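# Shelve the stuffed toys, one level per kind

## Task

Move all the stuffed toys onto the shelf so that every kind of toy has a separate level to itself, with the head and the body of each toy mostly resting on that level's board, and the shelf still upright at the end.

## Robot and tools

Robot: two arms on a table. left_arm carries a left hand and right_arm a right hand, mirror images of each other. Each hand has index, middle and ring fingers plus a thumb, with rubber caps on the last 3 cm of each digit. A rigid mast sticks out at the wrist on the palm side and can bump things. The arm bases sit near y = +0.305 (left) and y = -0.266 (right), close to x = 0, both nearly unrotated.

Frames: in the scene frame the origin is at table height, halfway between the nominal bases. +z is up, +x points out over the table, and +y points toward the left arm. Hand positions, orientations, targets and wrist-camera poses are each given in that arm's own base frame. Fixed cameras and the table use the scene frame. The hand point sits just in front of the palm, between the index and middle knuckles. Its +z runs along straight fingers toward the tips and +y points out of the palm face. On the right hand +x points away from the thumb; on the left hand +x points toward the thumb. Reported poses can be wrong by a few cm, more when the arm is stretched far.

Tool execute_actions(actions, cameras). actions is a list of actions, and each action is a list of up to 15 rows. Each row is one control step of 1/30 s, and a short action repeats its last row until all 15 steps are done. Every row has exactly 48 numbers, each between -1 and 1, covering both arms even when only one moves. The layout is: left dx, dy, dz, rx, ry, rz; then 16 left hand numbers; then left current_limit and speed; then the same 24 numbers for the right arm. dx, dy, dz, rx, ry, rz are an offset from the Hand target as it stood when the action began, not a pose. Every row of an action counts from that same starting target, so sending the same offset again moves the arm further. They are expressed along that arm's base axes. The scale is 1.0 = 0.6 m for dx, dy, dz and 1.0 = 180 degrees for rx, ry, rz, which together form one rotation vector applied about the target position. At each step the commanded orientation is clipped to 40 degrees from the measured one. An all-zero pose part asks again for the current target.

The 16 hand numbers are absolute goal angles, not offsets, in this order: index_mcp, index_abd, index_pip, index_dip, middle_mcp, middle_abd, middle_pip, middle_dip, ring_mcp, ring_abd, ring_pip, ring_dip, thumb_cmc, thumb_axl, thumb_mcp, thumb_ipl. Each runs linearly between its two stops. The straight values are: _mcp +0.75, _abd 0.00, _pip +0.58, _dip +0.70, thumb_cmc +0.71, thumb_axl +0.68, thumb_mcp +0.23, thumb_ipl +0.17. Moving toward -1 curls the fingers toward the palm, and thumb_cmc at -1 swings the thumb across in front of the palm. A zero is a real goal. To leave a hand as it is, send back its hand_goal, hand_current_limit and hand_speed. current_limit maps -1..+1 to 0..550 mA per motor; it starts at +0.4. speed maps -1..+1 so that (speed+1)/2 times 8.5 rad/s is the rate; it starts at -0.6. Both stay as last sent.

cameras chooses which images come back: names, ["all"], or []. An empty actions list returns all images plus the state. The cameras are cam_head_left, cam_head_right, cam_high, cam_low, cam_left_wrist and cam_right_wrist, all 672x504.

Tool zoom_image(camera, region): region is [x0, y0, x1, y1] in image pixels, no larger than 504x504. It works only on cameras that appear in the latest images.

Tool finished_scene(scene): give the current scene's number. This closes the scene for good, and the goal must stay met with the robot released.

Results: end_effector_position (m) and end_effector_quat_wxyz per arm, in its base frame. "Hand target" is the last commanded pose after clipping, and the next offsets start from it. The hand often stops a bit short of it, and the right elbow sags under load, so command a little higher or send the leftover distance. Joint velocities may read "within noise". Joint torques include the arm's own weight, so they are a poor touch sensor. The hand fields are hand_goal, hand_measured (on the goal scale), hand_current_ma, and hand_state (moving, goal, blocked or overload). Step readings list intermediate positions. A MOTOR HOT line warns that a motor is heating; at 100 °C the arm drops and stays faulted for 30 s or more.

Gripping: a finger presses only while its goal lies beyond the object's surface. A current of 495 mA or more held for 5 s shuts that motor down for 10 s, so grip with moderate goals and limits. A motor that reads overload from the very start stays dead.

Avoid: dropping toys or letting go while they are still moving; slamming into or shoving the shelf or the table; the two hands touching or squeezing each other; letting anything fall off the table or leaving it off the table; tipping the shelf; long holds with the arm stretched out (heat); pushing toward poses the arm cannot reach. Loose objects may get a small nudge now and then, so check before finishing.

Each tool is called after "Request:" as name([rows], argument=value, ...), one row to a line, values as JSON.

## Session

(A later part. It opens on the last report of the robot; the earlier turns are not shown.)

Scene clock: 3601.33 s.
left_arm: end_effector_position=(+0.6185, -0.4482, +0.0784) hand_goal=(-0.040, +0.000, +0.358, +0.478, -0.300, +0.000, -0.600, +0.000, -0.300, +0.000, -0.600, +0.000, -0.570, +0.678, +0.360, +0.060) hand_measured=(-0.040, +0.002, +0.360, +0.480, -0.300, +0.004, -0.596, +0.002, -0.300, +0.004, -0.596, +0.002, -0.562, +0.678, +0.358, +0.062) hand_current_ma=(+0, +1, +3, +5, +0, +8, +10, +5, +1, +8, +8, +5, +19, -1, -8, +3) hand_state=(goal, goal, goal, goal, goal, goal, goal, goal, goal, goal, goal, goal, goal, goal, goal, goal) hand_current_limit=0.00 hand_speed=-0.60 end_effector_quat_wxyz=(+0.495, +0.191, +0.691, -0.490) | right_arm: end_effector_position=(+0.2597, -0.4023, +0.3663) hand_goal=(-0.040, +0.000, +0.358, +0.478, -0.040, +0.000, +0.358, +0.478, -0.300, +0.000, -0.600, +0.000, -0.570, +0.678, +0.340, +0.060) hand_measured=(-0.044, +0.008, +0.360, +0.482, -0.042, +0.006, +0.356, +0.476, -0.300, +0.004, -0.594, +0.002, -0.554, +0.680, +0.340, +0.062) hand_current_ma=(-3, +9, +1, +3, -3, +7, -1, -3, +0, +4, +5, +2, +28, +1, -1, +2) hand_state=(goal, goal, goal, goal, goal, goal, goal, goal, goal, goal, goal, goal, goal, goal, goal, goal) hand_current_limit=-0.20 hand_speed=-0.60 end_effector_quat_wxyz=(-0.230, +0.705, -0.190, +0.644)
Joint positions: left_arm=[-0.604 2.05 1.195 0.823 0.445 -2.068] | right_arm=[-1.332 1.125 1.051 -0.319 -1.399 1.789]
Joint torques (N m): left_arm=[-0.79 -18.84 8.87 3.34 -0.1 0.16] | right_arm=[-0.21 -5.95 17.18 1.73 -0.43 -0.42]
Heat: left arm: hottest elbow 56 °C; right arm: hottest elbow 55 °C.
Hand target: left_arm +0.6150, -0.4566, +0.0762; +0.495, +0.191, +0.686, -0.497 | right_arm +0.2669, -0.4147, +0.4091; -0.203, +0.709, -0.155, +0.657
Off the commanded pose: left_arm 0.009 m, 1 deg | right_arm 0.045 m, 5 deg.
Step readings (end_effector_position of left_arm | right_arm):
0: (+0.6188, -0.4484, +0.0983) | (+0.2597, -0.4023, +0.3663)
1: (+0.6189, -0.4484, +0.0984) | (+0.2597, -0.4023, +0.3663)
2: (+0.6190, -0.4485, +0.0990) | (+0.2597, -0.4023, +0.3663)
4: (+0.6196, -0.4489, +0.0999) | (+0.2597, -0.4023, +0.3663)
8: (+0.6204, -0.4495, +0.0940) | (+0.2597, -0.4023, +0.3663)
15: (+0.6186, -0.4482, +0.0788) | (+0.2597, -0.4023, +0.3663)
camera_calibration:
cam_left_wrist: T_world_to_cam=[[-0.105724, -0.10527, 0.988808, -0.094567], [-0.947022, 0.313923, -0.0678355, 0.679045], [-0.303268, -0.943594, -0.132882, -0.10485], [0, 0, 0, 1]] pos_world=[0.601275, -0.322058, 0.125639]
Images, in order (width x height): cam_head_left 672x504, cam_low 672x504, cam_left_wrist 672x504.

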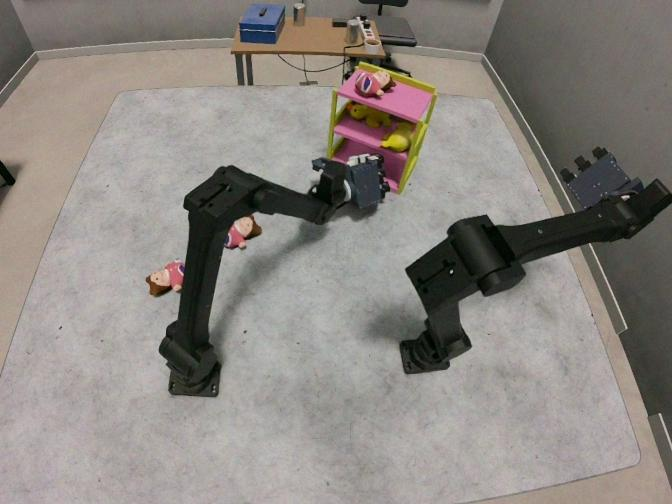

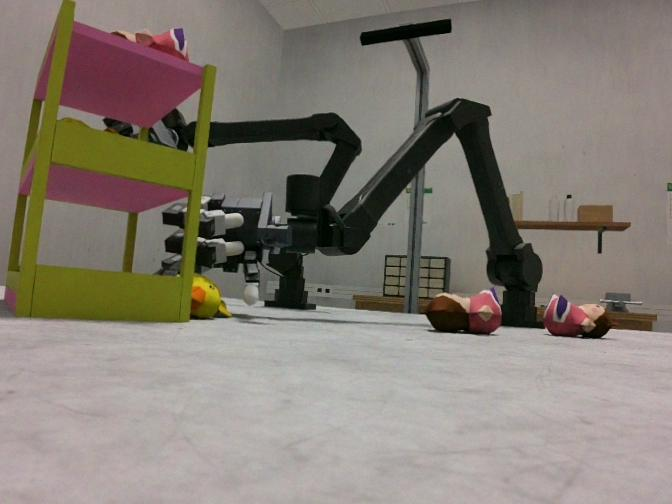

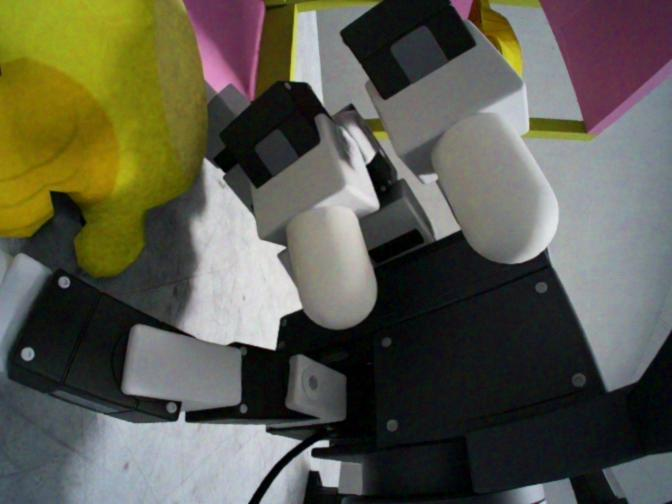

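Request:
execute_actions([
  [[0,0,0.0,0,0,0,-0.28,0,0.33,0.45,-0.3,0,-0.6,0,-0.3,0,-0.6,0,-0.571,0.678,0.15,0.04,0,-0.75,0,0,0,0,0,0,-0.04,0,0.358,0.478,-0.04,0,0.358,0.478,-0.3,0,-0.6,0,-0.57,0.678,0.34,0.06,-0.2,-0.6]],
  [[0,0,0.0,0,0,0,-0.45,0,0.3,0.42,-0.3,0,-0.6,0,-0.3,0,-0.6,0,-0.571,0.678,-0.15,-0.03,0.1,-0.75,0,0,0,0,0,0,-0.04,0,0.358,0.478,-0.04,0,0.358,0.478,-0.3,0,-0.6,0,-0.57,0.678,0.34,0.06,-0.2,-0.6]],
], cameras=["cam_head_left","cam_left_wrist","cam_low"])

Request:
zoom_image(camera="cam_low", region=[120, 160, 300, 340])

Scene clock: 3609.57 s.
left_arm: end_effector_position=(+0.6186, -0.4482, +0.0787) hand_goal=(-0.450, +0.000, +0.300, +0.420, -0.300, +0.000, -0.600, +0.000, -0.300, +0.000, -0.600, +0.000, -0.570, +0.678, -0.150, -0.030) hand_measured=(-0.198, +0.002, +0.350, +0.452, -0.300, +0.004, -0.596, +0.002, -0.300, +0.004, -0.596, +0.002, -0.562, +0.678, +0.228, +0.006) hand_current_ma=(+303, +3, +169, +99, +0, +8, +10, +5, +1, +8, +8, +5, +19, -1, +303, +165) hand_state=(blocked, goal, blocked, blocked, goal, goal, goal, goal, goal, goal, goal, goal, goal, goal, blocked, blocked) hand_current_limit=0.10 hand_speed=-0.75 end_effector_quat_wxyz=(+0.496, +0.191, +0.691, -0.490) | right_arm: end_effector_position=(+0.2597, -0.4023, +0.3663) hand_goal=(-0.040, +0.000, +0.358, +0.478, -0.040, +0.000, +0.358, +0.478, -0.300, +0.000, -0.600, +0.000, -0.570, +0.678, +0.340, +0.060) hand_measured=(-0.044, +0.008, +0.360, +0.482, -0.042, +0.006, +0.356, +0.476, -0.300, +0.004, -0.594, +0.002, -0.554, +0.680, +0.340, +0.062) hand_current_ma=(-3, +9, +1, +3, -3, +7, -1, -3, +0, +4, +5, +2, +28, +1, -1, +2) hand_state=(goal, goal, goal, goal, goal, goal, goal, goal, goal, goal, goal, goal, goal, goal, goal, goal) hand_current_limit=-0.20 hand_speed=-0.60 end_effector_quat_wxyz=(-0.230, +0.705, -0.190, +0.644)
Joint positions: left_arm=[-0.604 2.05 1.195 0.824 0.445 -2.068] | right_arm=[-1.332 1.125 1.051 -0.319 -1.399 1.789]
Joint torques (N m): left_arm=[-0.79 -18.96 8.81 3.3 -0.11 0.19] | right_arm=[0.09 -6.18 17.28 1.74 -0.45 -0.41]
Heat: left arm: hottest elbow 56 °C; right arm: hottest elbow 55 °C.
Hand target: left_arm +0.6150, -0.4565, +0.0763; +0.495, +0.191, +0.686, -0.497 | right_arm +0.2669, -0.4147, +0.4091; -0.203, +0.709, -0.155, +0.657
Off the commanded pose: left_arm 0.009 m, 1 deg | right_arm 0.045 m, 5 deg.
Step readings (end_effector_position of left_arm | right_arm):
0: (+0.6185, -0.4482, +0.0784) | (+0.2597, -0.4023, +0.3663)
1: (+0.6185, -0.4482, +0.0784) | (+0.2597, -0.4023, +0.3663)
2: (+0.6185, -0.4482, +0.0784) | (+0.2597, -0.4023, +0.3663)
4: (+0.6185, -0.4482, +0.0785) | (+0.2597, -0.4023, +0.3663)
8: (+0.6186, -0.4482, +0.0787) | (+0.2597, -0.4023, +0.3663)
15: (+0.6186, -0.4482, +0.0787) | (+0.2597, -0.4023, +0.3663)
16: (+0.6186, -0.4482, +0.0787) | (+0.2597, -0.4023, +0.3663)
17: (+0.6186, -0.4482, +0.0787) | (+0.2597, -0.4023, +0.3663)
19: (+0.6186, -0.4482, +0.0787) | (+0.2597, -0.4023, +0.3663)
23: (+0.6186, -0.4482, +0.0787) | (+0.2597, -0.4023, +0.3663)
30: (+0.6186, -0.4482, +0.0787) | (+0.2597, -0.4023, +0.3663)
camera_calibration:
cam_left_wrist: T_world_to_cam=[[-0.106621, -0.104685, 0.988773, -0.0940223], [-0.947052, 0.313595, -0.0689206, 0.679077], [-0.30286, -0.943768, -0.132578, -0.105069], [0, 0, 0, 1]] pos_world=[0.601276, -0.321959, 0.125839]
Images, in order (width x height): cam_head_left 672x504, cam_low 672x504, cam_left_wrist 672x504.

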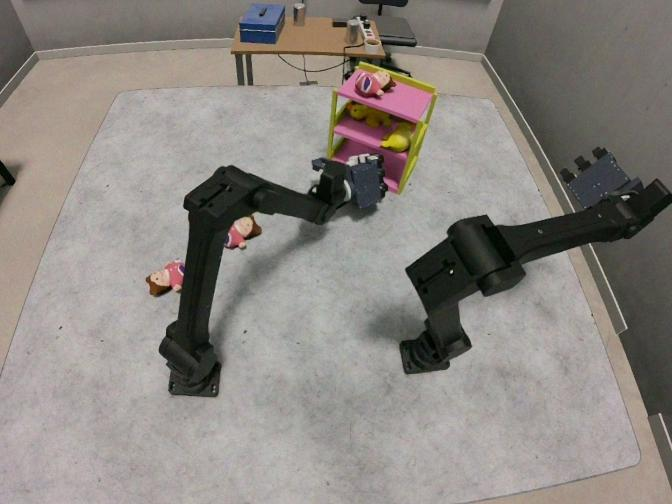

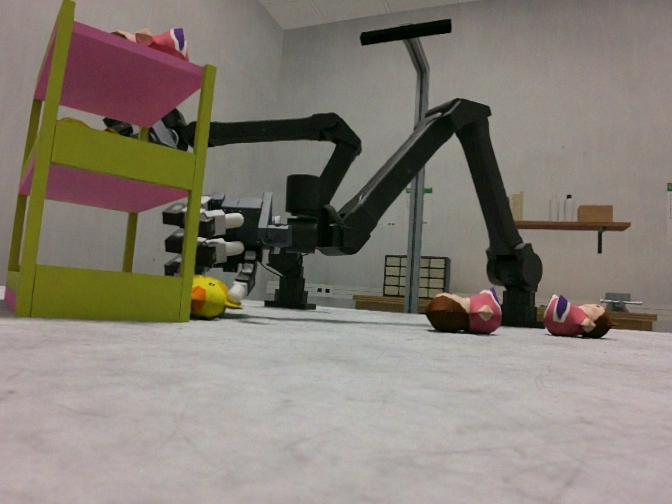

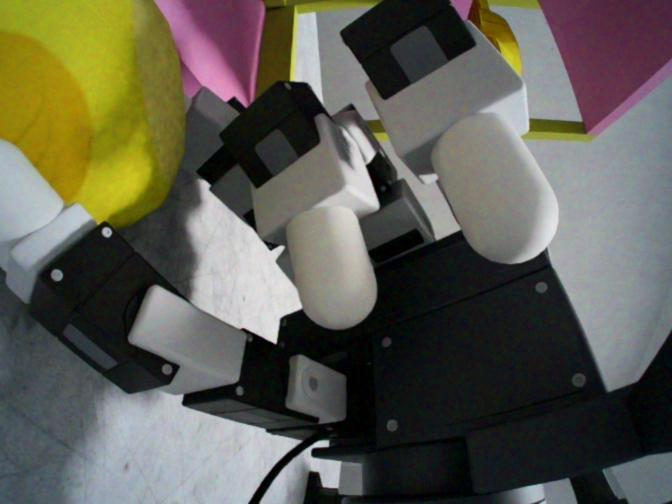

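Scaled by 2.800 from the camera's 672x504 image, which has a finer 960x720 frame.

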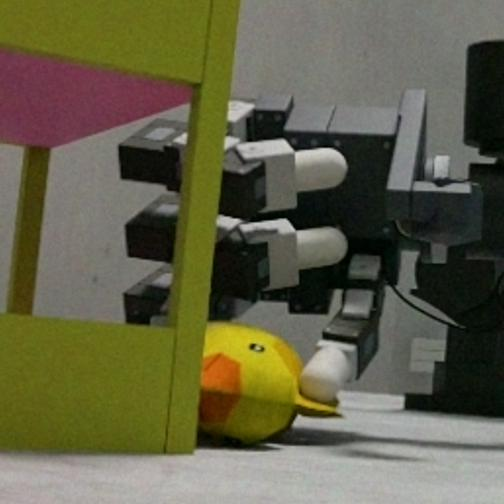

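Request:
execute_actions([
  [[-0.02,-0.01,0.08,0,0,0,-0.5,0,0.286,0.406,-0.3,0,-0.6,0,-0.3,0,-0.6,0,-0.571,0.678,-0.2,-0.05,0.15,-0.75,0,0,0,0,0,0,-0.04,0,0.358,0.478,-0.04,0,0.358,0.478,-0.3,0,-0.6,0,-0.57,0.678,0.34,0.06,-0.2,-0.6]],
  [[-0.05,-0.02,0.06,0,0,0,-0.5,0,0.286,0.406,-0.3,0,-0.6,0,-0.3,0,-0.6,0,-0.571,0.678,-0.2,-0.05,0.15,-0.75,0,0,0,0,0,0,-0.04,0,0.358,0.478,-0.04,0,0.358,0.478,-0.3,0,-0.6,0,-0.57,0.678,0.34,0.06,-0.2,-0.6]],
], cameras=["cam_head_left","cam_left_wrist","cam_low"])

Request:
zoom_image(camera="cam_low", region=[120, 160, 300, 340])

Scene clock: 3616.47 s.
left_arm: end_effector_position=(+0.5744, -0.4715, +0.1374) hand_goal=(-0.500, +0.000, +0.286, +0.406, -0.300, +0.000, -0.600, +0.000, -0.300, +0.000, -0.600, +0.000, -0.570, +0.678, -0.200, -0.050) hand_measured=(-0.198, +0.004, +0.350, +0.448, -0.300, +0.004, -0.596, +0.002, -0.300, +0.004, -0.596, +0.002, -0.558, +0.680, +0.228, -0.010) hand_current_ma=(+316, +9, +228, +142, +0, +8, +10, +5, +1, +8, +8, +5, +33, +2, +316, +183) hand_state=(blocked, goal, blocked, blocked, goal, goal, goal, goal, goal, goal, goal, goal, goal, goal, blocked, blocked) hand_current_limit=0.15 hand_speed=-0.75 end_effector_quat_wxyz=(+0.487, +0.191, +0.697, -0.491) | right_arm: end_effector_position=(+0.2597, -0.4023, +0.3663) hand_goal=(-0.040, +0.000, +0.358, +0.478, -0.040, +0.000, +0.358, +0.478, -0.300, +0.000, -0.600, +0.000, -0.570, +0.678, +0.340, +0.060) hand_measured=(-0.044, +0.008, +0.360, +0.482, -0.042, +0.006, +0.356, +0.476, -0.300, +0.004, -0.594, +0.002, -0.554, +0.680, +0.340, +0.062) hand_current_ma=(-3, +9, +1, +3, -3, +7, -1, -3, +0, +4, +5, +2, +28, +1, -1, +2) hand_state=(goal, goal, goal, goal, goal, goal, goal, goal, goal, goal, goal, goal, goal, goal, goal, goal) hand_current_limit=-0.20 hand_speed=-0.60 end_effector_quat_wxyz=(-0.230, +0.705, -0.190, +0.644)
Joint positions: left_arm=[-0.68 1.891 1.15 0.694 0.376 -2.076] | right_arm=[-1.332 1.125 1.051 -0.319 -1.399 1.789]
Joint torques (N m): left_arm=[0.03 -20.54 9.84 2.22 -0.12 0.23] | right_arm=[0.09 -6.01 17.24 1.77 -0.41 -0.41]
Heat: left arm: hottest elbow 56 °C; right arm: hottest elbow 55 °C.
Hand target: left_arm +0.5730, -0.4746, +0.1602; +0.495, +0.191, +0.686, -0.497 | right_arm +0.2669, -0.4147, +0.4091; -0.203, +0.709, -0.155, +0.657
Off the commanded pose: left_arm 0.023 m, 2 deg | right_arm 0.045 m, 5 deg.
Step readings (end_effector_position of left_arm | right_arm):
0: (+0.6186, -0.4482, +0.0787) | (+0.2597, -0.4023, +0.3663)
1: (+0.6187, -0.4480, +0.0787) | (+0.2597, -0.4023, +0.3663)
2: (+0.6187, -0.4480, +0.0785) | (+0.2597, -0.4023, +0.3663)
4: (+0.6166, -0.4498, +0.0773) | (+0.2597, -0.4023, +0.3663)
8: (+0.6118, -0.4499, +0.0819) | (+0.2597, -0.4023, +0.3663)
15: (+0.6084, -0.4532, +0.0956) | (+0.2597, -0.4023, +0.3663)
16: (+0.6082, -0.4535, +0.0961) | (+0.2597, -0.4023, +0.3663)
17: (+0.6066, -0.4544, +0.0966) | (+0.2597, -0.4023, +0.3663)
19: (+0.6014, -0.4537, +0.0970) | (+0.2597, -0.4023, +0.3663)
23: (+0.5866, -0.4585, +0.1088) | (+0.2597, -0.4023, +0.3663)
30: (+0.5749, -0.4722, +0.1384) | (+0.2597, -0.4023, +0.3663)
camera_calibration:
cam_left_wrist: T_world_to_cam=[[-0.0888108, -0.112161, 0.989713, -0.173076], [-0.945939, 0.320692, -0.0485398, 0.648511], [-0.311949, -0.940519, -0.134578, -0.12574], [0, 0, 0, 1]] pos_world=[0.558856, -0.345645, 0.185853]
Images, in order (width x height): cam_head_left 672x504, cam_low 672x504, cam_left_wrist 672x504.

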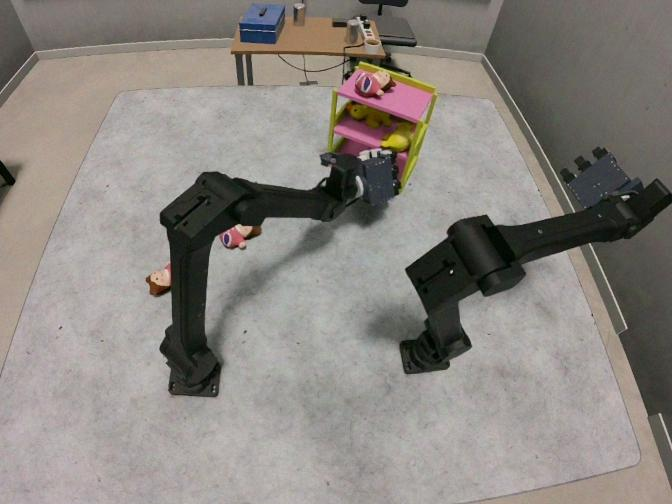

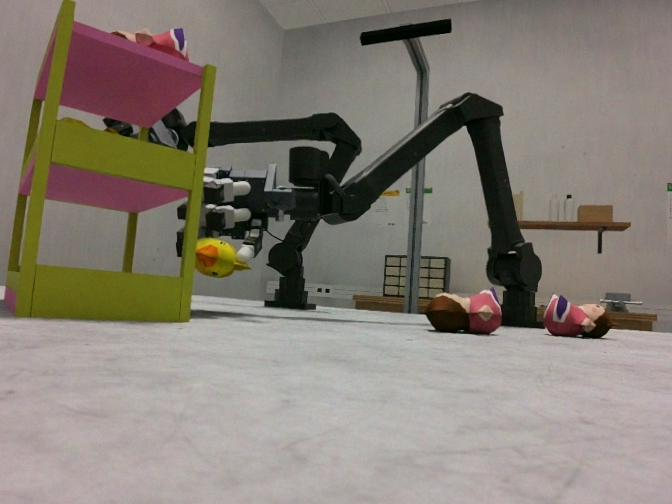

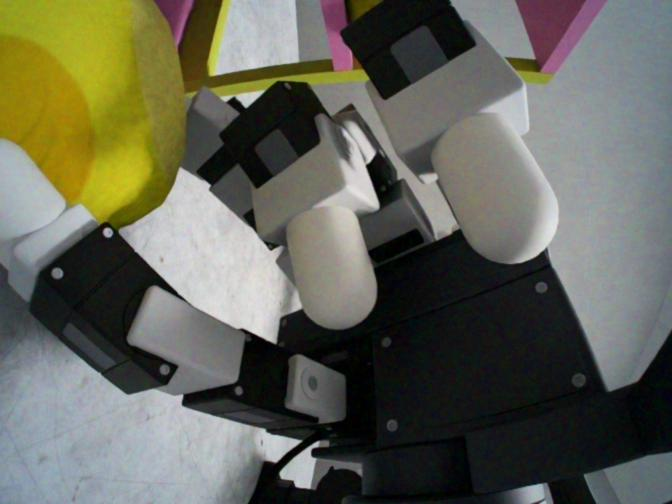

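Scaled by 2.800 from the camera's 672x504 image, which has a finer 960x720 frame.

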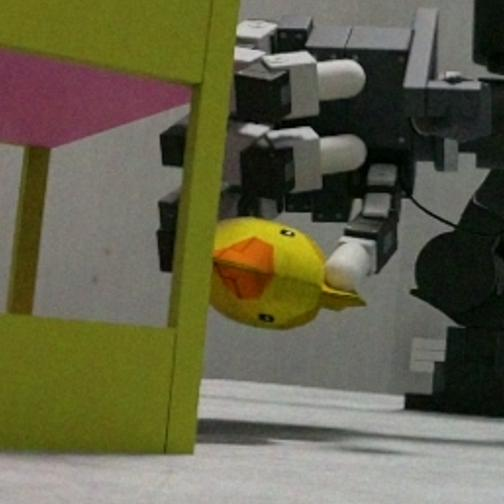

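Request:
execute_actions([
  [[-0.0745,0.06,0.01,0,0,0.126,-0.5,0,0.286,0.406,-0.3,0,-0.6,0,-0.3,0,-0.6,0,-0.571,0.678,-0.2,-0.05,0.15,-0.75,0,0,0,0,0,0,-0.04,0,0.358,0.478,-0.04,0,0.358,0.478,-0.3,0,-0.6,0,-0.57,0.678,0.34,0.06,-0.2,-0.6]],
  [[-0.0745,0.09,0.0,0,0,0.126,-0.5,0,0.286,0.406,-0.3,0,-0.6,0,-0.3,0,-0.6,0,-0.571,0.678,-0.2,-0.05,0.15,-0.75,0,0,0,0,0,0,-0.04,0,0.358,0.478,-0.04,0,0.358,0.478,-0.3,0,-0.6,0,-0.57,0.678,0.34,0.06,-0.2,-0.6]],
  [[-0.0745,0.1,0.0,0,0,0.126,-0.5,0,0.286,0.406,-0.3,0,-0.6,0,-0.3,0,-0.6,0,-0.571,0.678,-0.2,-0.05,0.15,-0.75,0,0,0,0,0,0,-0.04,0,0.358,0.478,-0.04,0,0.358,0.478,-0.3,0,-0.6,0,-0.57,0.678,0.34,0.06,-0.2,-0.6]],
], cameras=["cam_head_left","cam_high","cam_low","cam_left_wrist"])

Request:
zoom_image(camera="cam_high", region=[220, 120, 380, 280])

Request:
zoom_image(camera="cam_low", region=[220, 160, 400, 340])

Scene clock: 3703.43 s.
left_arm: end_effector_position=(+0.4408, -0.3159, +0.1428) hand_goal=(-0.500, +0.000, +0.286, +0.406, -0.300, +0.000, -0.600, +0.000, -0.300, +0.000, -0.600, +0.000, -0.570, +0.678, -0.200, -0.050) hand_measured=(-0.198, +0.010, +0.350, +0.448, -0.298, +0.004, -0.596, +0.002, -0.298, +0.004, -0.596, +0.002, -0.558, +0.680, +0.228, -0.014) hand_current_ma=(+316, +20, +228, +142, +3, +8, +8, +5, +3, +8, +8, +4, +35, +2, +316, +170) hand_state=(blocked, goal, blocked, blocked, goal, goal, goal, goal, goal, goal, goal, goal, goal, goal, blocked, blocked) hand_current_limit=0.15 hand_speed=-0.75 end_effector_quat_wxyz=(+0.688, -0.208, +0.687, -0.108) | right_arm: end_effector_position=(+0.2597, -0.4023, +0.3663) hand_goal=(-0.040, +0.000, +0.358, +0.478, -0.040, +0.000, +0.358, +0.478, -0.300, +0.000, -0.600, +0.000, -0.570, +0.678, +0.340, +0.060) hand_measured=(-0.044, +0.008, +0.360, +0.482, -0.042, +0.006, +0.356, +0.476, -0.300, +0.004, -0.594, +0.002, -0.554, +0.680, +0.340, +0.062) hand_current_ma=(-3, +9, +1, +3, -3, +7, -1, -3, +0, +4, +5, +2, +28, +1, -1, +2) hand_state=(goal, goal, goal, goal, goal, goal, goal, goal, goal, goal, goal, goal, goal, goal, goal, goal) hand_current_limit=-0.20 hand_speed=-0.60 end_effector_quat_wxyz=(-0.230, +0.705, -0.190, +0.644)
Joint positions: left_arm=[-0.966 1.757 0.936 0.755 -1.104 -2.08] | right_arm=[-1.332 1.125 1.051 -0.319 -1.399 1.789]
Joint torques (N m): left_arm=[-0.91 -17.85 8.91 2.22 -0.21 0.3] | right_arm=[-0.21 -6.24 17.14 1.77 -0.43 -0.4]
Heat: left arm: hottest elbow 55 °C; right arm: hottest elbow 56 °C.
Hand target: left_arm +0.4390, -0.3246, +0.1664; +0.689, -0.226, +0.675, -0.135 | right_arm +0.2669, -0.4147, +0.4091; -0.203, +0.709, -0.155, +0.657
Off the commanded pose: left_arm 0.025 m, 4 deg | right_arm 0.045 m, 5 deg.
joint sent to its limit (left arm) — joint 6 (wrist roll), lower limit. The joint targets still meet the commanded pose.
Step readings (end_effector_position of left_arm | right_arm):
0: (+0.5744, -0.4715, +0.1374) | (+0.2597, -0.4023, +0.3663)
1: (+0.5753, -0.4698, +0.1367) | (+0.2597, -0.4023, +0.3663)
2: (+0.5789, -0.4609, +0.1351) | (+0.2597, -0.4023, +0.3663)
4: (+0.5747, -0.4387, +0.1299) | (+0.2597, -0.4023, +0.3663)
8: (+0.5495, -0.4146, +0.1217) | (+0.2597, -0.4023, +0.3663)
15: (+0.5243, -0.4363, +0.1283) | (+0.2597, -0.4023, +0.3663)
16: (+0.5237, -0.4357, +0.1290) | (+0.2597, -0.4023, +0.3663)
17: (+0.5238, -0.4272, +0.1300) | (+0.2597, -0.4023, +0.3663)
19: (+0.5171, -0.4022, +0.1319) | (+0.2597, -0.4023, +0.3663)
23: (+0.4985, -0.3712, +0.1331) | (+0.2597, -0.4023, +0.3663)
30: (+0.4840, -0.3774, +0.1355) | (+0.2597, -0.4023, +0.3663)
31: (+0.4828, -0.3765, +0.1357) | (+0.2597, -0.4023, +0.3663)
32: (+0.4797, -0.3677, +0.1370) | (+0.2597, -0.4023, +0.3663)
34: (+0.4670, -0.3442, +0.1400) | (+0.2597, -0.4023, +0.3663)
38: (+0.4489, -0.3197, +0.1410) | (+0.2597, -0.4023, +0.3663)
45: (+0.4414, -0.3163, +0.1422) | (+0.2597, -0.4023, +0.3663)
camera_calibration:
cam_left_wrist: T_world_to_cam=[[0.0676401, -0.196191, 0.97823, -0.26683], [-0.646673, -0.75526, -0.106758, 0.00899005], [0.759763, -0.625373, -0.177957, -0.386979], [0, 0, 0, 1]] pos_world=[0.317874, -0.287566, 0.193115]
Images, in order (width x height): cam_head_left 672x504, cam_high 672x504, cam_low 672x504, cam_left_wrist 672x504.

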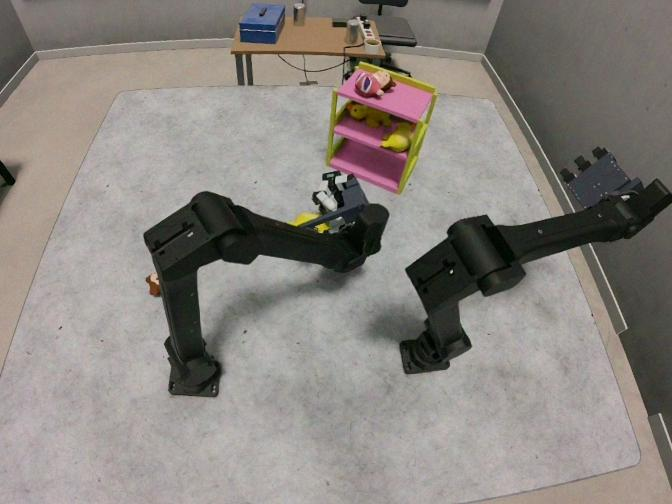

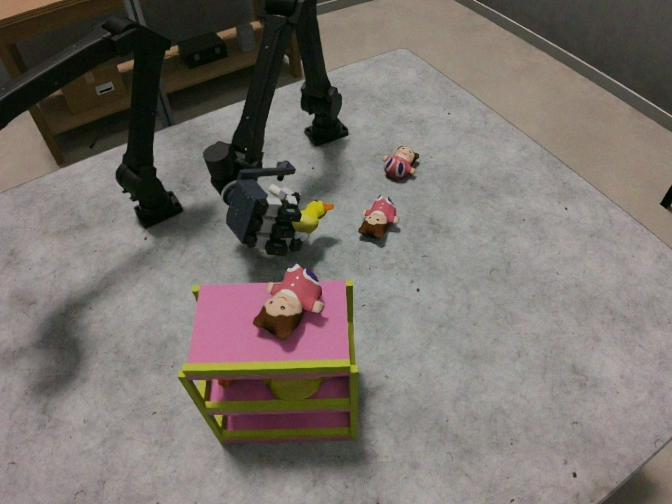

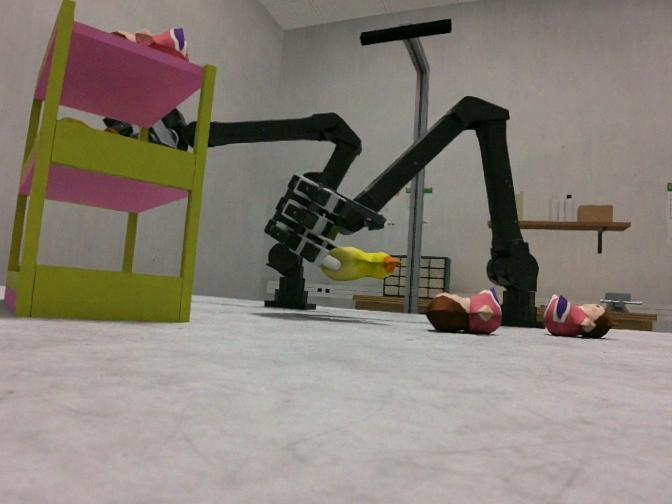

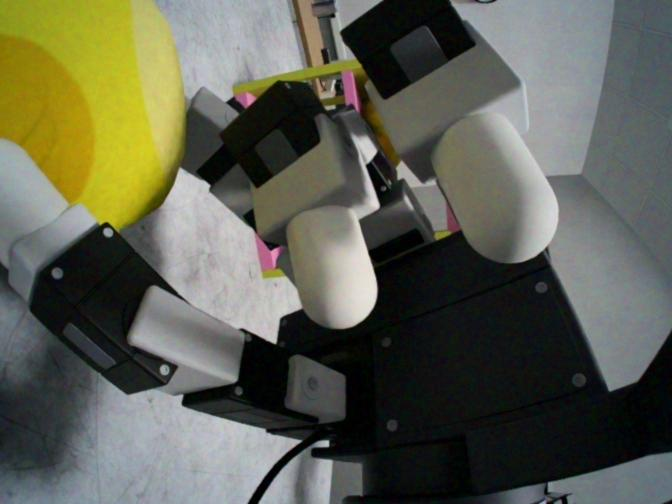

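Scaled by 3.150 from the camera's 672x504 image, which has a finer 960x720 frame.

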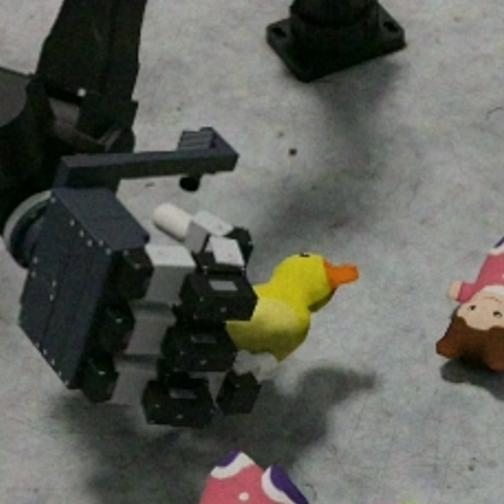

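Scaled by 2.800 from the camera's 672x504 image, which has a finer 960x720 frame.

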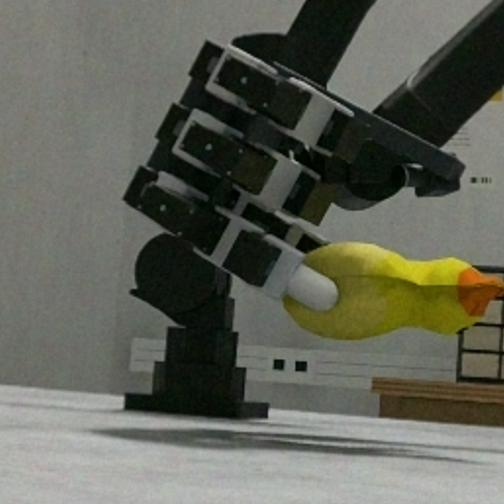

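Request:
execute_actions([
  [[0,0,-0.08,0,0,0,-0.5,0,0.286,0.406,-0.3,0,-0.6,0,-0.3,0,-0.6,0,-0.571,0.678,-0.2,-0.05,0.15,-0.75,0,0,0,0,0,0,-0.04,0,0.358,0.478,-0.04,0,0.358,0.478,-0.3,0,-0.6,0,-0.57,0.678,0.34,0.06,-0.2,-0.6]],
  [[0,0,-0.06,0,0,0,-0.5,0,0.286,0.406,-0.3,0,-0.6,0,-0.3,0,-0.6,0,-0.571,0.678,-0.2,-0.05,0.15,-0.75,0,0,0,0,0,0,-0.04,0,0.358,0.478,-0.04,0,0.358,0.478,-0.3,0,-0.6,0,-0.57,0.678,0.34,0.06,-0.2,-0.6]],
], cameras=["cam_low"])

Request:
zoom_image(camera="cam_low", region=[220, 180, 400, 340])

Scene clock: 3753.03 s.
left_arm: end_effector_position=(+0.4408, -0.3159, +0.0796) hand_goal=(-0.500, +0.000, +0.286, +0.406, -0.300, +0.000, -0.600, +0.000, -0.300, +0.000, -0.600, +0.000, -0.570, +0.678, -0.200, -0.050) hand_measured=(-0.198, +0.010, +0.350, +0.448, -0.298, +0.004, -0.596, +0.002, -0.298, +0.004, -0.596, +0.002, -0.558, +0.680, +0.228, -0.014) hand_current_ma=(+316, +20, +228, +142, +3, +8, +8, +5, +3, +8, +8, +4, +35, +2, +316, +170) hand_state=(blocked, goal, blocked, blocked, goal, goal, goal, goal, goal, goal, goal, goal, goal, goal, blocked, blocked) hand_current_limit=0.15 hand_speed=-0.75 end_effector_quat_wxyz=(+0.692, -0.219, +0.677, -0.121) | right_arm: end_effector_position=(+0.2597, -0.4023, +0.3663) hand_goal=(-0.040, +0.000, +0.358, +0.478, -0.040, +0.000, +0.358, +0.478, -0.300, +0.000, -0.600, +0.000, -0.570, +0.678, +0.340, +0.060) hand_measured=(-0.044, +0.008, +0.360, +0.482, -0.042, +0.006, +0.356, +0.476, -0.300, +0.004, -0.594, +0.002, -0.554, +0.680, +0.340, +0.062) hand_current_ma=(-3, +9, +1, +3, -3, +7, -1, -3, +0, +4, +5, +2, +28, +1, -1, +2) hand_state=(goal, goal, goal, goal, goal, goal, goal, goal, goal, goal, goal, goal, goal, goal, goal, goal) hand_current_limit=-0.20 hand_speed=-0.60 end_effector_quat_wxyz=(-0.230, +0.705, -0.190, +0.644)
Joint positions: left_arm=[-0.966 1.908 0.905 0.976 -1.106 -2.08] | right_arm=[-1.332 1.125 1.051 -0.319 -1.399 1.789]
Joint torques (N m): left_arm=[-1.08 -15.44 7.31 2.47 -0.11 0.31] | right_arm=[-0.03 -6.3 17.24 1.74 -0.42 -0.4]
Heat: left arm: hottest elbow 55 °C; right arm: hottest elbow 56 °C.
Hand target: left_arm +0.4389, -0.3245, +0.0823; +0.689, -0.226, +0.675, -0.135 | right_arm +0.2669, -0.4147, +0.4091; -0.203, +0.709, -0.155, +0.657
Off the commanded pose: left_arm 0.009 m, 2 deg | right_arm 0.045 m, 5 deg.
joint sent to its limit (left arm) — joint 6 (wrist roll), lower limit. The joint targets still meet the commanded pose.
Step readings (end_effector_position of left_arm | right_arm):
0: (+0.4408, -0.3159, +0.1428) | (+0.2597, -0.4023, +0.3663)
1: (+0.4408, -0.3160, +0.1429) | (+0.2597, -0.4023, +0.3663)
2: (+0.4410, -0.3163, +0.1436) | (+0.2597, -0.4023, +0.3663)
4: (+0.4417, -0.3171, +0.1444) | (+0.2597, -0.4023, +0.3663)
8: (+0.4425, -0.3184, +0.1363) | (+0.2597, -0.4023, +0.3663)
15: (+0.4409, -0.3161, +0.1166) | (+0.2597, -0.4023, +0.3663)
16: (+0.4410, -0.3162, +0.1162) | (+0.2597, -0.4023, +0.3663)
17: (+0.4413, -0.3166, +0.1158) | (+0.2597, -0.4023, +0.3663)
19: (+0.4424, -0.3181, +0.1132) | (+0.2597, -0.4023, +0.3663)
23: (+0.4429, -0.3188, +0.0969) | (+0.2597, -0.4023, +0.3663)
30: (+0.4407, -0.3156, +0.0792) | (+0.2597, -0.4023, +0.3663)
Images, in order (width x height): cam_low 672x504.

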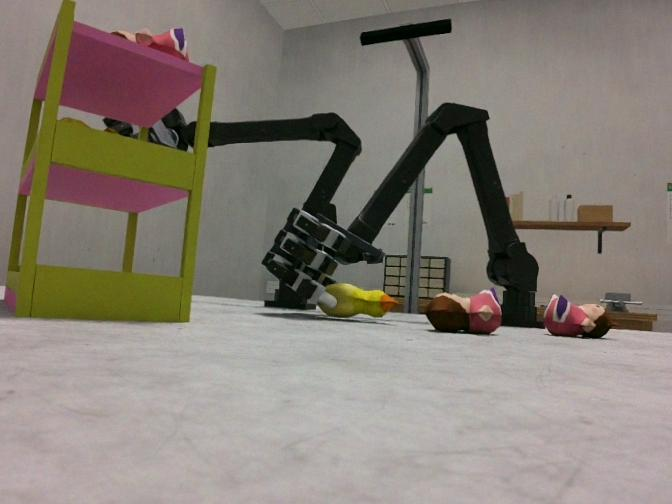

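Scaled by 2.800 from the camera's 672x504 image, which has a finer 960x720 frame.

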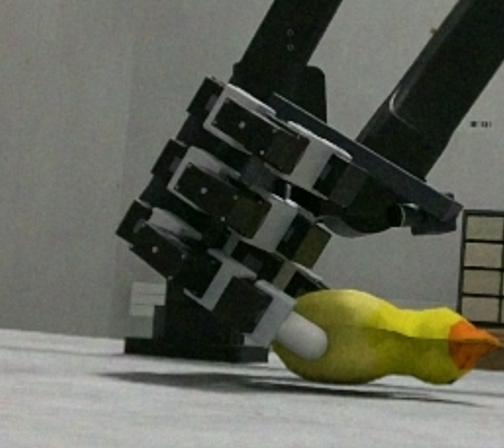

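Request:
execute_actions([
  [[0,0,-0.008,0,0,0,-0.25,0,0.34,0.45,-0.3,0,-0.6,0,-0.3,0,-0.6,0,-0.571,0.678,0.15,0.0,-0.5,-0.75,0,0,0,0,0,0,-0.04,0,0.358,0.478,-0.04,0,0.358,0.478,-0.3,0,-0.6,0,-0.57,0.678,0.34,0.06,-0.2,-0.6]],
  [[0,0,0,0,0,0,-0.04,0,0.358,0.478,-0.3,0,-0.6,0,-0.3,0,-0.6,0,-0.571,0.678,0.36,0.06,-0.2,-0.7,0,0,0,0,0,0,-0.04,0,0.358,0.478,-0.04,0,0.358,0.478,-0.3,0,-0.6,0,-0.57,0.678,0.34,0.06,-0.2,-0.6]],
  [[0,0,0.18,0,0,0,0.1,0,0.358,0.478,-0.3,0,-0.6,0,-0.3,0,-0.6,0,-0.571,0.678,0.38,0.1,-0.2,-0.7,0,0,0,0,0,0,-0.04,0,0.358,0.478,-0.04,0,0.358,0.478,-0.3,0,-0.6,0,-0.57,0.678,0.34,0.06,-0.2,-0.6]],
], cameras=["cam_low","cam_head_left","cam_head_right"])

Request:
zoom_image(camera="cam_low", region=[220, 180, 400, 340])

Scene clock: 3763.67 s.
left_arm: end_effector_position=(+0.4356, -0.3081, +0.1742) hand_goal=(+0.100, +0.000, +0.358, +0.478, -0.300, +0.000, -0.600, +0.000, -0.300, +0.000, -0.600, +0.000, -0.570, +0.678, +0.380, +0.100) hand_measured=(+0.092, +0.010, +0.360, +0.476, -0.298, +0.004, -0.596, +0.002, -0.298, +0.004, -0.596, +0.002, -0.558, +0.680, +0.376, +0.098) hand_current_ma=(-19, +20, +4, -4, +3, +8, +8, +5, +3, +8, +8, +4, +35, +2, -9, -5) hand_state=(goal, goal, goal, goal, goal, goal, goal, goal, goal, goal, goal, goal, goal, goal, goal, goal) hand_current_limit=-0.20 hand_speed=-0.70 end_effector_quat_wxyz=(+0.692, -0.217, +0.678, -0.118) | right_arm: end_effector_position=(+0.2597, -0.4023, +0.3663) hand_goal=(-0.040, +0.000, +0.358, +0.478, -0.040, +0.000, +0.358, +0.478, -0.300, +0.000, -0.600, +0.000, -0.570, +0.678, +0.340, +0.060) hand_measured=(-0.044, +0.008, +0.360, +0.482, -0.042, +0.006, +0.356, +0.476, -0.300, +0.004, -0.594, +0.002, -0.554, +0.680, +0.340, +0.062) hand_current_ma=(-3, +9, +1, +3, -3, +7, -1, -3, +0, +4, +5, +2, +28, +1, -1, +2) hand_state=(goal, goal, goal, goal, goal, goal, goal, goal, goal, goal, goal, goal, goal, goal, goal, goal) hand_current_limit=-0.20 hand_speed=-0.60 end_effector_quat_wxyz=(-0.230, +0.705, -0.190, +0.644)
Joint positions: left_arm=[-0.966 1.677 0.922 0.726 -1.106 -2.076] | right_arm=[-1.332 1.125 1.051 -0.319 -1.399 1.789]
Joint torques (N m): left_arm=[-0.44 -14.15 11.96 1.18 -0.13 0.21] | right_arm=[0.15 -5.95 17.14 1.7 -0.42 -0.4]
Heat: left arm: hottest elbow 55 °C; right arm: hottest elbow 56 °C.
Hand target: left_arm +0.4390, -0.3246, +0.1854; +0.689, -0.226, +0.676, -0.135 | right_arm +0.2669, -0.4147, +0.4091; -0.203, +0.709, -0.155, +0.657
Off the commanded pose: left_arm 0.020 m, 2 deg | right_arm 0.045 m, 5 deg.
joint sent to its limit (left arm) — joint 6 (wrist roll), lower limit. The joint targets still meet the commanded pose.
Step readings (end_effector_position of left_arm | right_arm):
0: (+0.4408, -0.3159, +0.0796) | (+0.2597, -0.4023, +0.3663)
1: (+0.4408, -0.3159, +0.0796) | (+0.2597, -0.4023, +0.3663)
2: (+0.4409, -0.3160, +0.0797) | (+0.2597, -0.4023, +0.3663)
4: (+0.4410, -0.3162, +0.0801) | (+0.2597, -0.4023, +0.3663)
8: (+0.4412, -0.3164, +0.0806) | (+0.2597, -0.4023, +0.3663)
15: (+0.4413, -0.3165, +0.0808) | (+0.2597, -0.4023, +0.3663)
16: (+0.4413, -0.3165, +0.0808) | (+0.2597, -0.4023, +0.3663)
17: (+0.4413, -0.3165, +0.0808) | (+0.2597, -0.4023, +0.3663)
19: (+0.4413, -0.3166, +0.0808) | (+0.2597, -0.4023, +0.3663)
23: (+0.4413, -0.3166, +0.0808) | (+0.2597, -0.4023, +0.3663)
30: (+0.4413, -0.3166, +0.0808) | (+0.2597, -0.4023, +0.3663)
31: (+0.4413, -0.3166, +0.0808) | (+0.2597, -0.4023, +0.3663)
32: (+0.4410, -0.3162, +0.0813) | (+0.2597, -0.4023, +0.3663)
34: (+0.4397, -0.3141, +0.0868) | (+0.2597, -0.4023, +0.3663)
38: (+0.4374, -0.3108, +0.1263) | (+0.2597, -0.4023, +0.3663)
45: (+0.4361, -0.3089, +0.1758) | (+0.2597, -0.4023, +0.3663)
Images, in order (width x height): cam_head_left 672x504, cam_head_right 672x504, cam_low 672x504.

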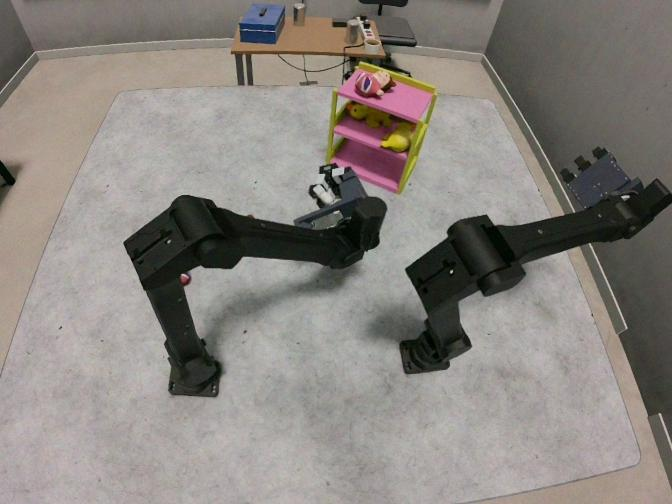

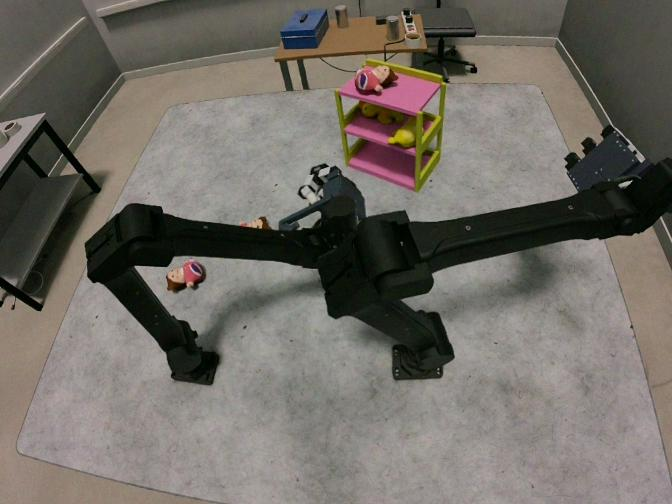

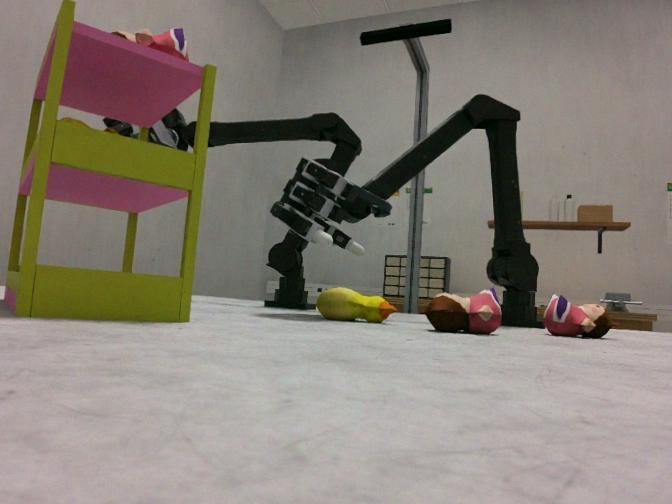

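Scaled by 2.800 from the camera's 672x504 image, which has a finer 960x720 frame.

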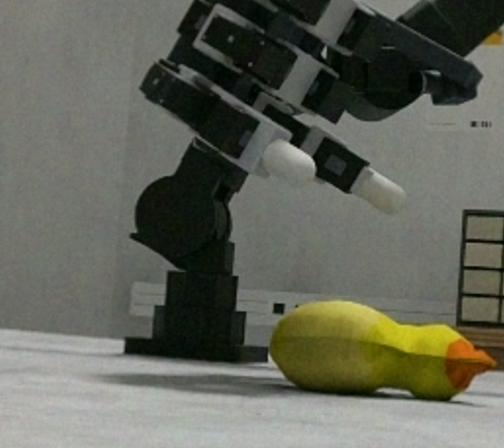

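Request:
execute_actions([
  [[0.0167,0.1667,0.1667,0,0,0,0.2,0,0.4,0.5,-0.3,0,-0.6,0,-0.3,0,-0.6,0,-0.571,0.678,0.34,0.06,-0.2,-0.6,0,0,0,0,0,0,-0.04,0,0.358,0.478,-0.04,0,0.358,0.478,-0.3,0,-0.6,0,-0.57,0.678,0.34,0.06,-0.2,-0.6]],
  [[0.0,0.2,0.0833,0,0,0,0.754,0,0.576,0.696,0.3,0,0,0.3,0.3,0,0,0.3,-0.571,0.678,0.34,0.06,-0.2,-0.6,0,0,0,0,0,0,-0.04,0,0.358,0.478,-0.04,0,0.358,0.478,-0.3,0,-0.6,0,-0.57,0.678,0.34,0.06,-0.2,-0.6]],
  [[-0.0167,0.2,0.0,0,0,0,0.754,0,0.576,0.696,0.754,0,0.576,0.696,0.754,0,0.576,0.696,-0.571,0.678,0.34,0.06,-0.2,-0.6,0,0,0,0,0,0,-0.04,0,0.358,0.478,-0.04,0,0.358,0.478,-0.3,0,-0.6,0,-0.57,0.678,0.34,0.06,-0.2,-0.6]],
  [[-0.0333,0.1833,0.0,0,0,0.0778,0.754,0,0.576,0.696,0.754,0,0.576,0.696,0.754,0,0.576,0.696,-0.571,0.678,0.34,0.06,-0.2,-0.6,0.12,0.1667,0,0,0,0,-0.04,0,0.358,0.478,-0.04,0,0.358,0.478,-0.3,0,-0.6,0,-0.57,0.678,0.34,0.06,-0.2,-0.6]],
  [[-0.1,0.1667,0.0,0,0,0.0778,0.754,0,0.576,0.696,0.754,0,0.576,0.696,0.754,0,0.576,0.696,-0.571,0.678,0.34,0.06,-0.2,-0.6,0.0833,0.1833,0,0,0,0.039,-0.04,0,0.358,0.478,-0.04,0,0.358,0.478,-0.3,0,-0.6,0,-0.57,0.678,0.34,0.06,-0.2,-0.6]],
  [[-0.1333,0.1333,0.0,0,0,0.0722,0.754,0,0.576,0.696,0.754,0,0.576,0.696,0.754,0,0.576,0.696,-0.571,0.678,0.34,0.06,-0.2,-0.6,0.05,0.1933,0,0,0,0.039,-0.04,0,0.358,0.478,-0.04,0,0.358,0.478,-0.3,0,-0.6,0,-0.57,0.678,0.34,0.06,-0.2,-0.6]],
  [[-0.1333,0.1167,0.0,0,0,0.0722,0.754,0,0.576,0.696,0.754,0,0.576,0.696,0.754,0,0.576,0.696,-0.571,0.678,0.34,0.06,-0.2,-0.6,0,0,0,0,0,0,-0.04,0,0.358,0.478,-0.04,0,0.358,0.478,-0.3,0,-0.6,0,-0.57,0.678,0.34,0.06,-0.2,-0.6]],
  [[-0.1333,0.1167,0.0,0,0,0,0.754,0,0.576,0.696,0.754,0,0.576,0.696,0.754,0,0.576,0.696,-0.571,0.678,0.34,0.06,-0.2,-0.6,0,0,0,0,0,0,-0.04,0,0.358,0.478,-0.04,0,0.358,0.478,-0.3,0,-0.6,0,-0.57,0.678,0.34,0.06,-0.2,-0.6]],
], cameras=["cam_head_left","cam_head_right","cam_high"])

Request:
zoom_image(camera="cam_head_left", region=[210, 170, 370, 310])

Request:
zoom_image(camera="cam_head_right", region=[210, 170, 370, 310])

Scene clock: 3798.50 s.
left_arm: end_effector_position=(+0.1169, +0.4321, +0.2971) hand_goal=(+0.754, +0.000, +0.576, +0.696, +0.754, +0.000, +0.576, +0.696, +0.754, +0.000, +0.576, +0.696, -0.570, +0.678, +0.340, +0.060) hand_measured=(+0.748, +0.008, +0.574, +0.694, +0.750, +0.004, +0.574, +0.694, +0.748, +0.004, +0.574, +0.694, -0.558, +0.680, +0.340, +0.062) hand_current_ma=(-13, +17, -3, -5, -11, +8, -3, -4, -12, +8, -3, -4, +32, +2, +2, +4) hand_state=(goal, goal, goal, goal, goal, goal, goal, goal, goal, goal, goal, goal, goal, goal, goal, goal) hand_current_limit=-0.20 hand_speed=-0.60 end_effector_quat_wxyz=(+0.650, -0.525, +0.519, +0.183) | right_arm: end_effector_position=(+0.4159, -0.0907, +0.4098) hand_goal=(-0.040, +0.000, +0.358, +0.478, -0.040, +0.000, +0.358, +0.478, -0.300, +0.000, -0.600, +0.000, -0.570, +0.678, +0.340, +0.060) hand_measured=(-0.042, +0.008, +0.360, +0.480, -0.042, +0.006, +0.356, +0.476, -0.300, +0.004, -0.596, +0.002, -0.556, +0.680, +0.340, +0.062) hand_current_ma=(-2, +8, +1, +3, -2, +7, -1, -3, +0, +4, +5, +2, +23, +1, +0, +2) hand_state=(goal, goal, goal, goal, goal, goal, goal, goal, goal, goal, goal, goal, goal, goal, goal, goal) hand_current_limit=-0.20 hand_speed=-0.60 end_effector_quat_wxyz=(-0.278, +0.724, -0.067, +0.628)
Joint positions: left_arm=[1.231 0.851 0.642 0.119 0.165 -2.072] | right_arm=[-0.346 0.767 0.882 -0.187 -0.669 2.036]
Joint torques (N m): left_arm=[0.32 -4.6 16.53 3.47 0.07 0.04] | right_arm=[0.21 -2.43 11.38 2.32 0.11 -0.25]
Heat: left arm: hottest elbow 57 °C; right arm: hottest elbow 56 °C.
Hand target: left_arm +0.1189, +0.4454, +0.3355; +0.675, -0.508, +0.499, +0.192 | right_arm +0.4189, -0.0886, +0.4092; -0.282, +0.723, -0.068, +0.628
Off the commanded pose: left_arm 0.041 m, 4 deg | right_arm 0.004 m, 0 deg.
joint sent to its limit (left arm) — joint 6 (wrist roll), lower limit. The joint targets still meet the commanded pose.
Step readings (end_effector_position of left_arm | right_arm):
0: (+0.4356, -0.3081, +0.1742) | (+0.2597, -0.4023, +0.3663)
1: (+0.4358, -0.3085, +0.1743) | (+0.2597, -0.4023, +0.3663)
2: (+0.4367, -0.3091, +0.1756) | (+0.2597, -0.4023, +0.3663)
4: (+0.4384, -0.3029, +0.1824) | (+0.2597, -0.4023, +0.3663)
8: (+0.4425, -0.2590, +0.2281) | (+0.2597, -0.4023, +0.3663)
15: (+0.4432, -0.2171, +0.2863) | (+0.2597, -0.4023, +0.3663)
16: (+0.4435, -0.2177, +0.2852) | (+0.2597, -0.4023, +0.3663)
17: (+0.4459, -0.2170, +0.2832) | (+0.2597, -0.4023, +0.3663)
19: (+0.4484, -0.2077, +0.2788) | (+0.2597, -0.4023, +0.3663)
23: (+0.4472, -0.1452, +0.2935) | (+0.2597, -0.4023, +0.3663)
30: (+0.4425, -0.1016, +0.3308) | (+0.2597, -0.4023, +0.3663)
31: (+0.4432, -0.1029, +0.3301) | (+0.2597, -0.4023, +0.3663)
32: (+0.4458, -0.1026, +0.3276) | (+0.2597, -0.4023, +0.3663)
34: (+0.4493, -0.0911, +0.3198) | (+0.2597, -0.4023, +0.3663)
38: (+0.4396, -0.0224, +0.3130) | (+0.2597, -0.4023, +0.3663)
45: (+0.4354, +0.0126, +0.3283) | (+0.2597, -0.4023, +0.3663)
46: (+0.4356, +0.0124, +0.3278) | (+0.2602, -0.4024, +0.3662)
47: (+0.4353, +0.0163, +0.3269) | (+0.2616, -0.4041, +0.3660)
49: (+0.4330, +0.0363, +0.3253) | (+0.2768, -0.3949, +0.3704)
53: (+0.4205, +0.0980, +0.3256) | (+0.3204, -0.3373, +0.3973)
60: (+0.4167, +0.1228, +0.3261) | (+0.3345, -0.3116, +0.4279)
61: (+0.4168, +0.1231, +0.3260) | (+0.3347, -0.3125, +0.4252)
62: (+0.4154, +0.1266, +0.3257) | (+0.3359, -0.3125, +0.4206)
64: (+0.4060, +0.1449, +0.3244) | (+0.3485, -0.2937, +0.4085)
68: (+0.3715, +0.1994, +0.3243) | (+0.3782, -0.2295, +0.3979)
75: (+0.3592, +0.2219, +0.3276) | (+0.3854, -0.2055, +0.4090)
76: (+0.3592, +0.2222, +0.3275) | (+0.3857, -0.2060, +0.4086)
77: (+0.3571, +0.2252, +0.3276) | (+0.3868, -0.2056, +0.4081)
79: (+0.3437, +0.2404, +0.3266) | (+0.3957, -0.1834, +0.4051)
83: (+0.2965, +0.2837, +0.3257) | (+0.4107, -0.1132, +0.4061)
90: (+0.2801, +0.3017, +0.3280) | (+0.4151, -0.0906, +0.4107)
91: (+0.2801, +0.3018, +0.3280) | (+0.4153, -0.0909, +0.4105)
92: (+0.2777, +0.3045, +0.3280) | (+0.4155, -0.0912, +0.4101)
94: (+0.2626, +0.3178, +0.3277) | (+0.4158, -0.0912, +0.4098)
98: (+0.2122, +0.3535, +0.3275) | (+0.4159, -0.0910, +0.4098)
105: (+0.1955, +0.3672, +0.3253) | (+0.4159, -0.0907, +0.4098)
106: (+0.1971, +0.3676, +0.3244) | (+0.4159, -0.0907, +0.4098)
107: (+0.1986, +0.3699, +0.3238) | (+0.4159, -0.0907, +0.4098)
109: (+0.1908, +0.3806, +0.3230) | (+0.4159, -0.0907, +0.4098)
113: (+0.1311, +0.4107, +0.3210) | (+0.4159, -0.0907, +0.4098)
120: (+0.1140, +0.4301, +0.3009) | (+0.4159, -0.0907, +0.4098)
Images, in order (width x height): cam_head_left 672x504, cam_head_right 672x504, cam_high 672x504.

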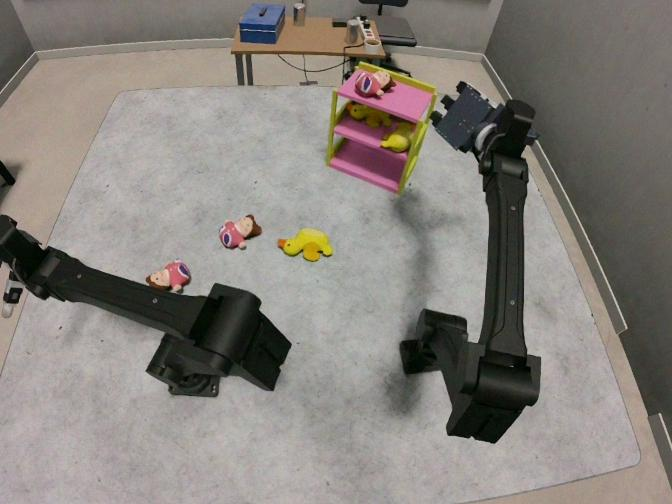

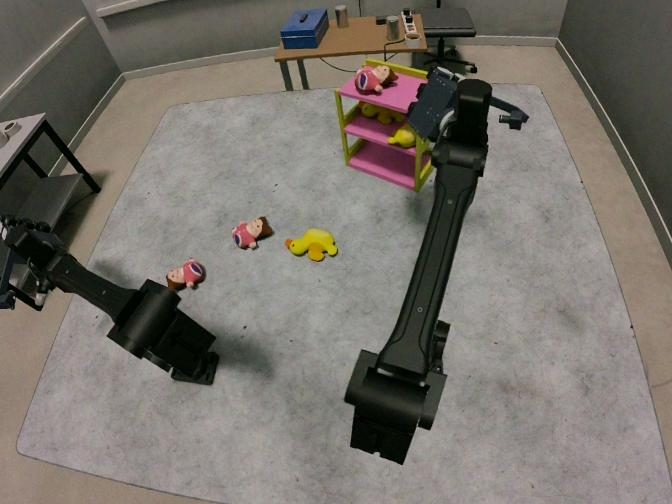

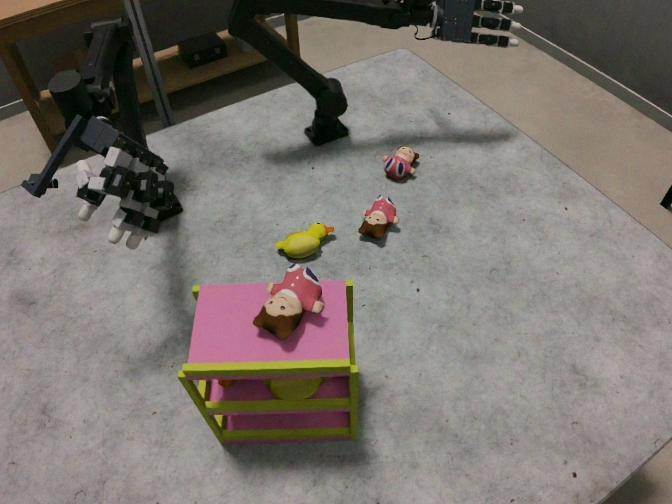

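Scaled by 3.150 from the camera's 672x504 image, which has a finer 960x720 frame.

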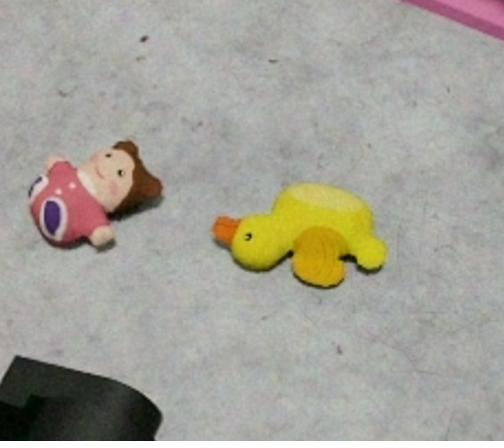

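Scaled by 3.150 from the camera's 672x504 image, which has a finer 960x720 frame.

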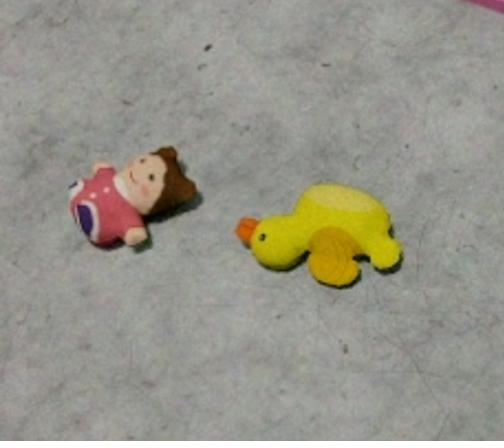

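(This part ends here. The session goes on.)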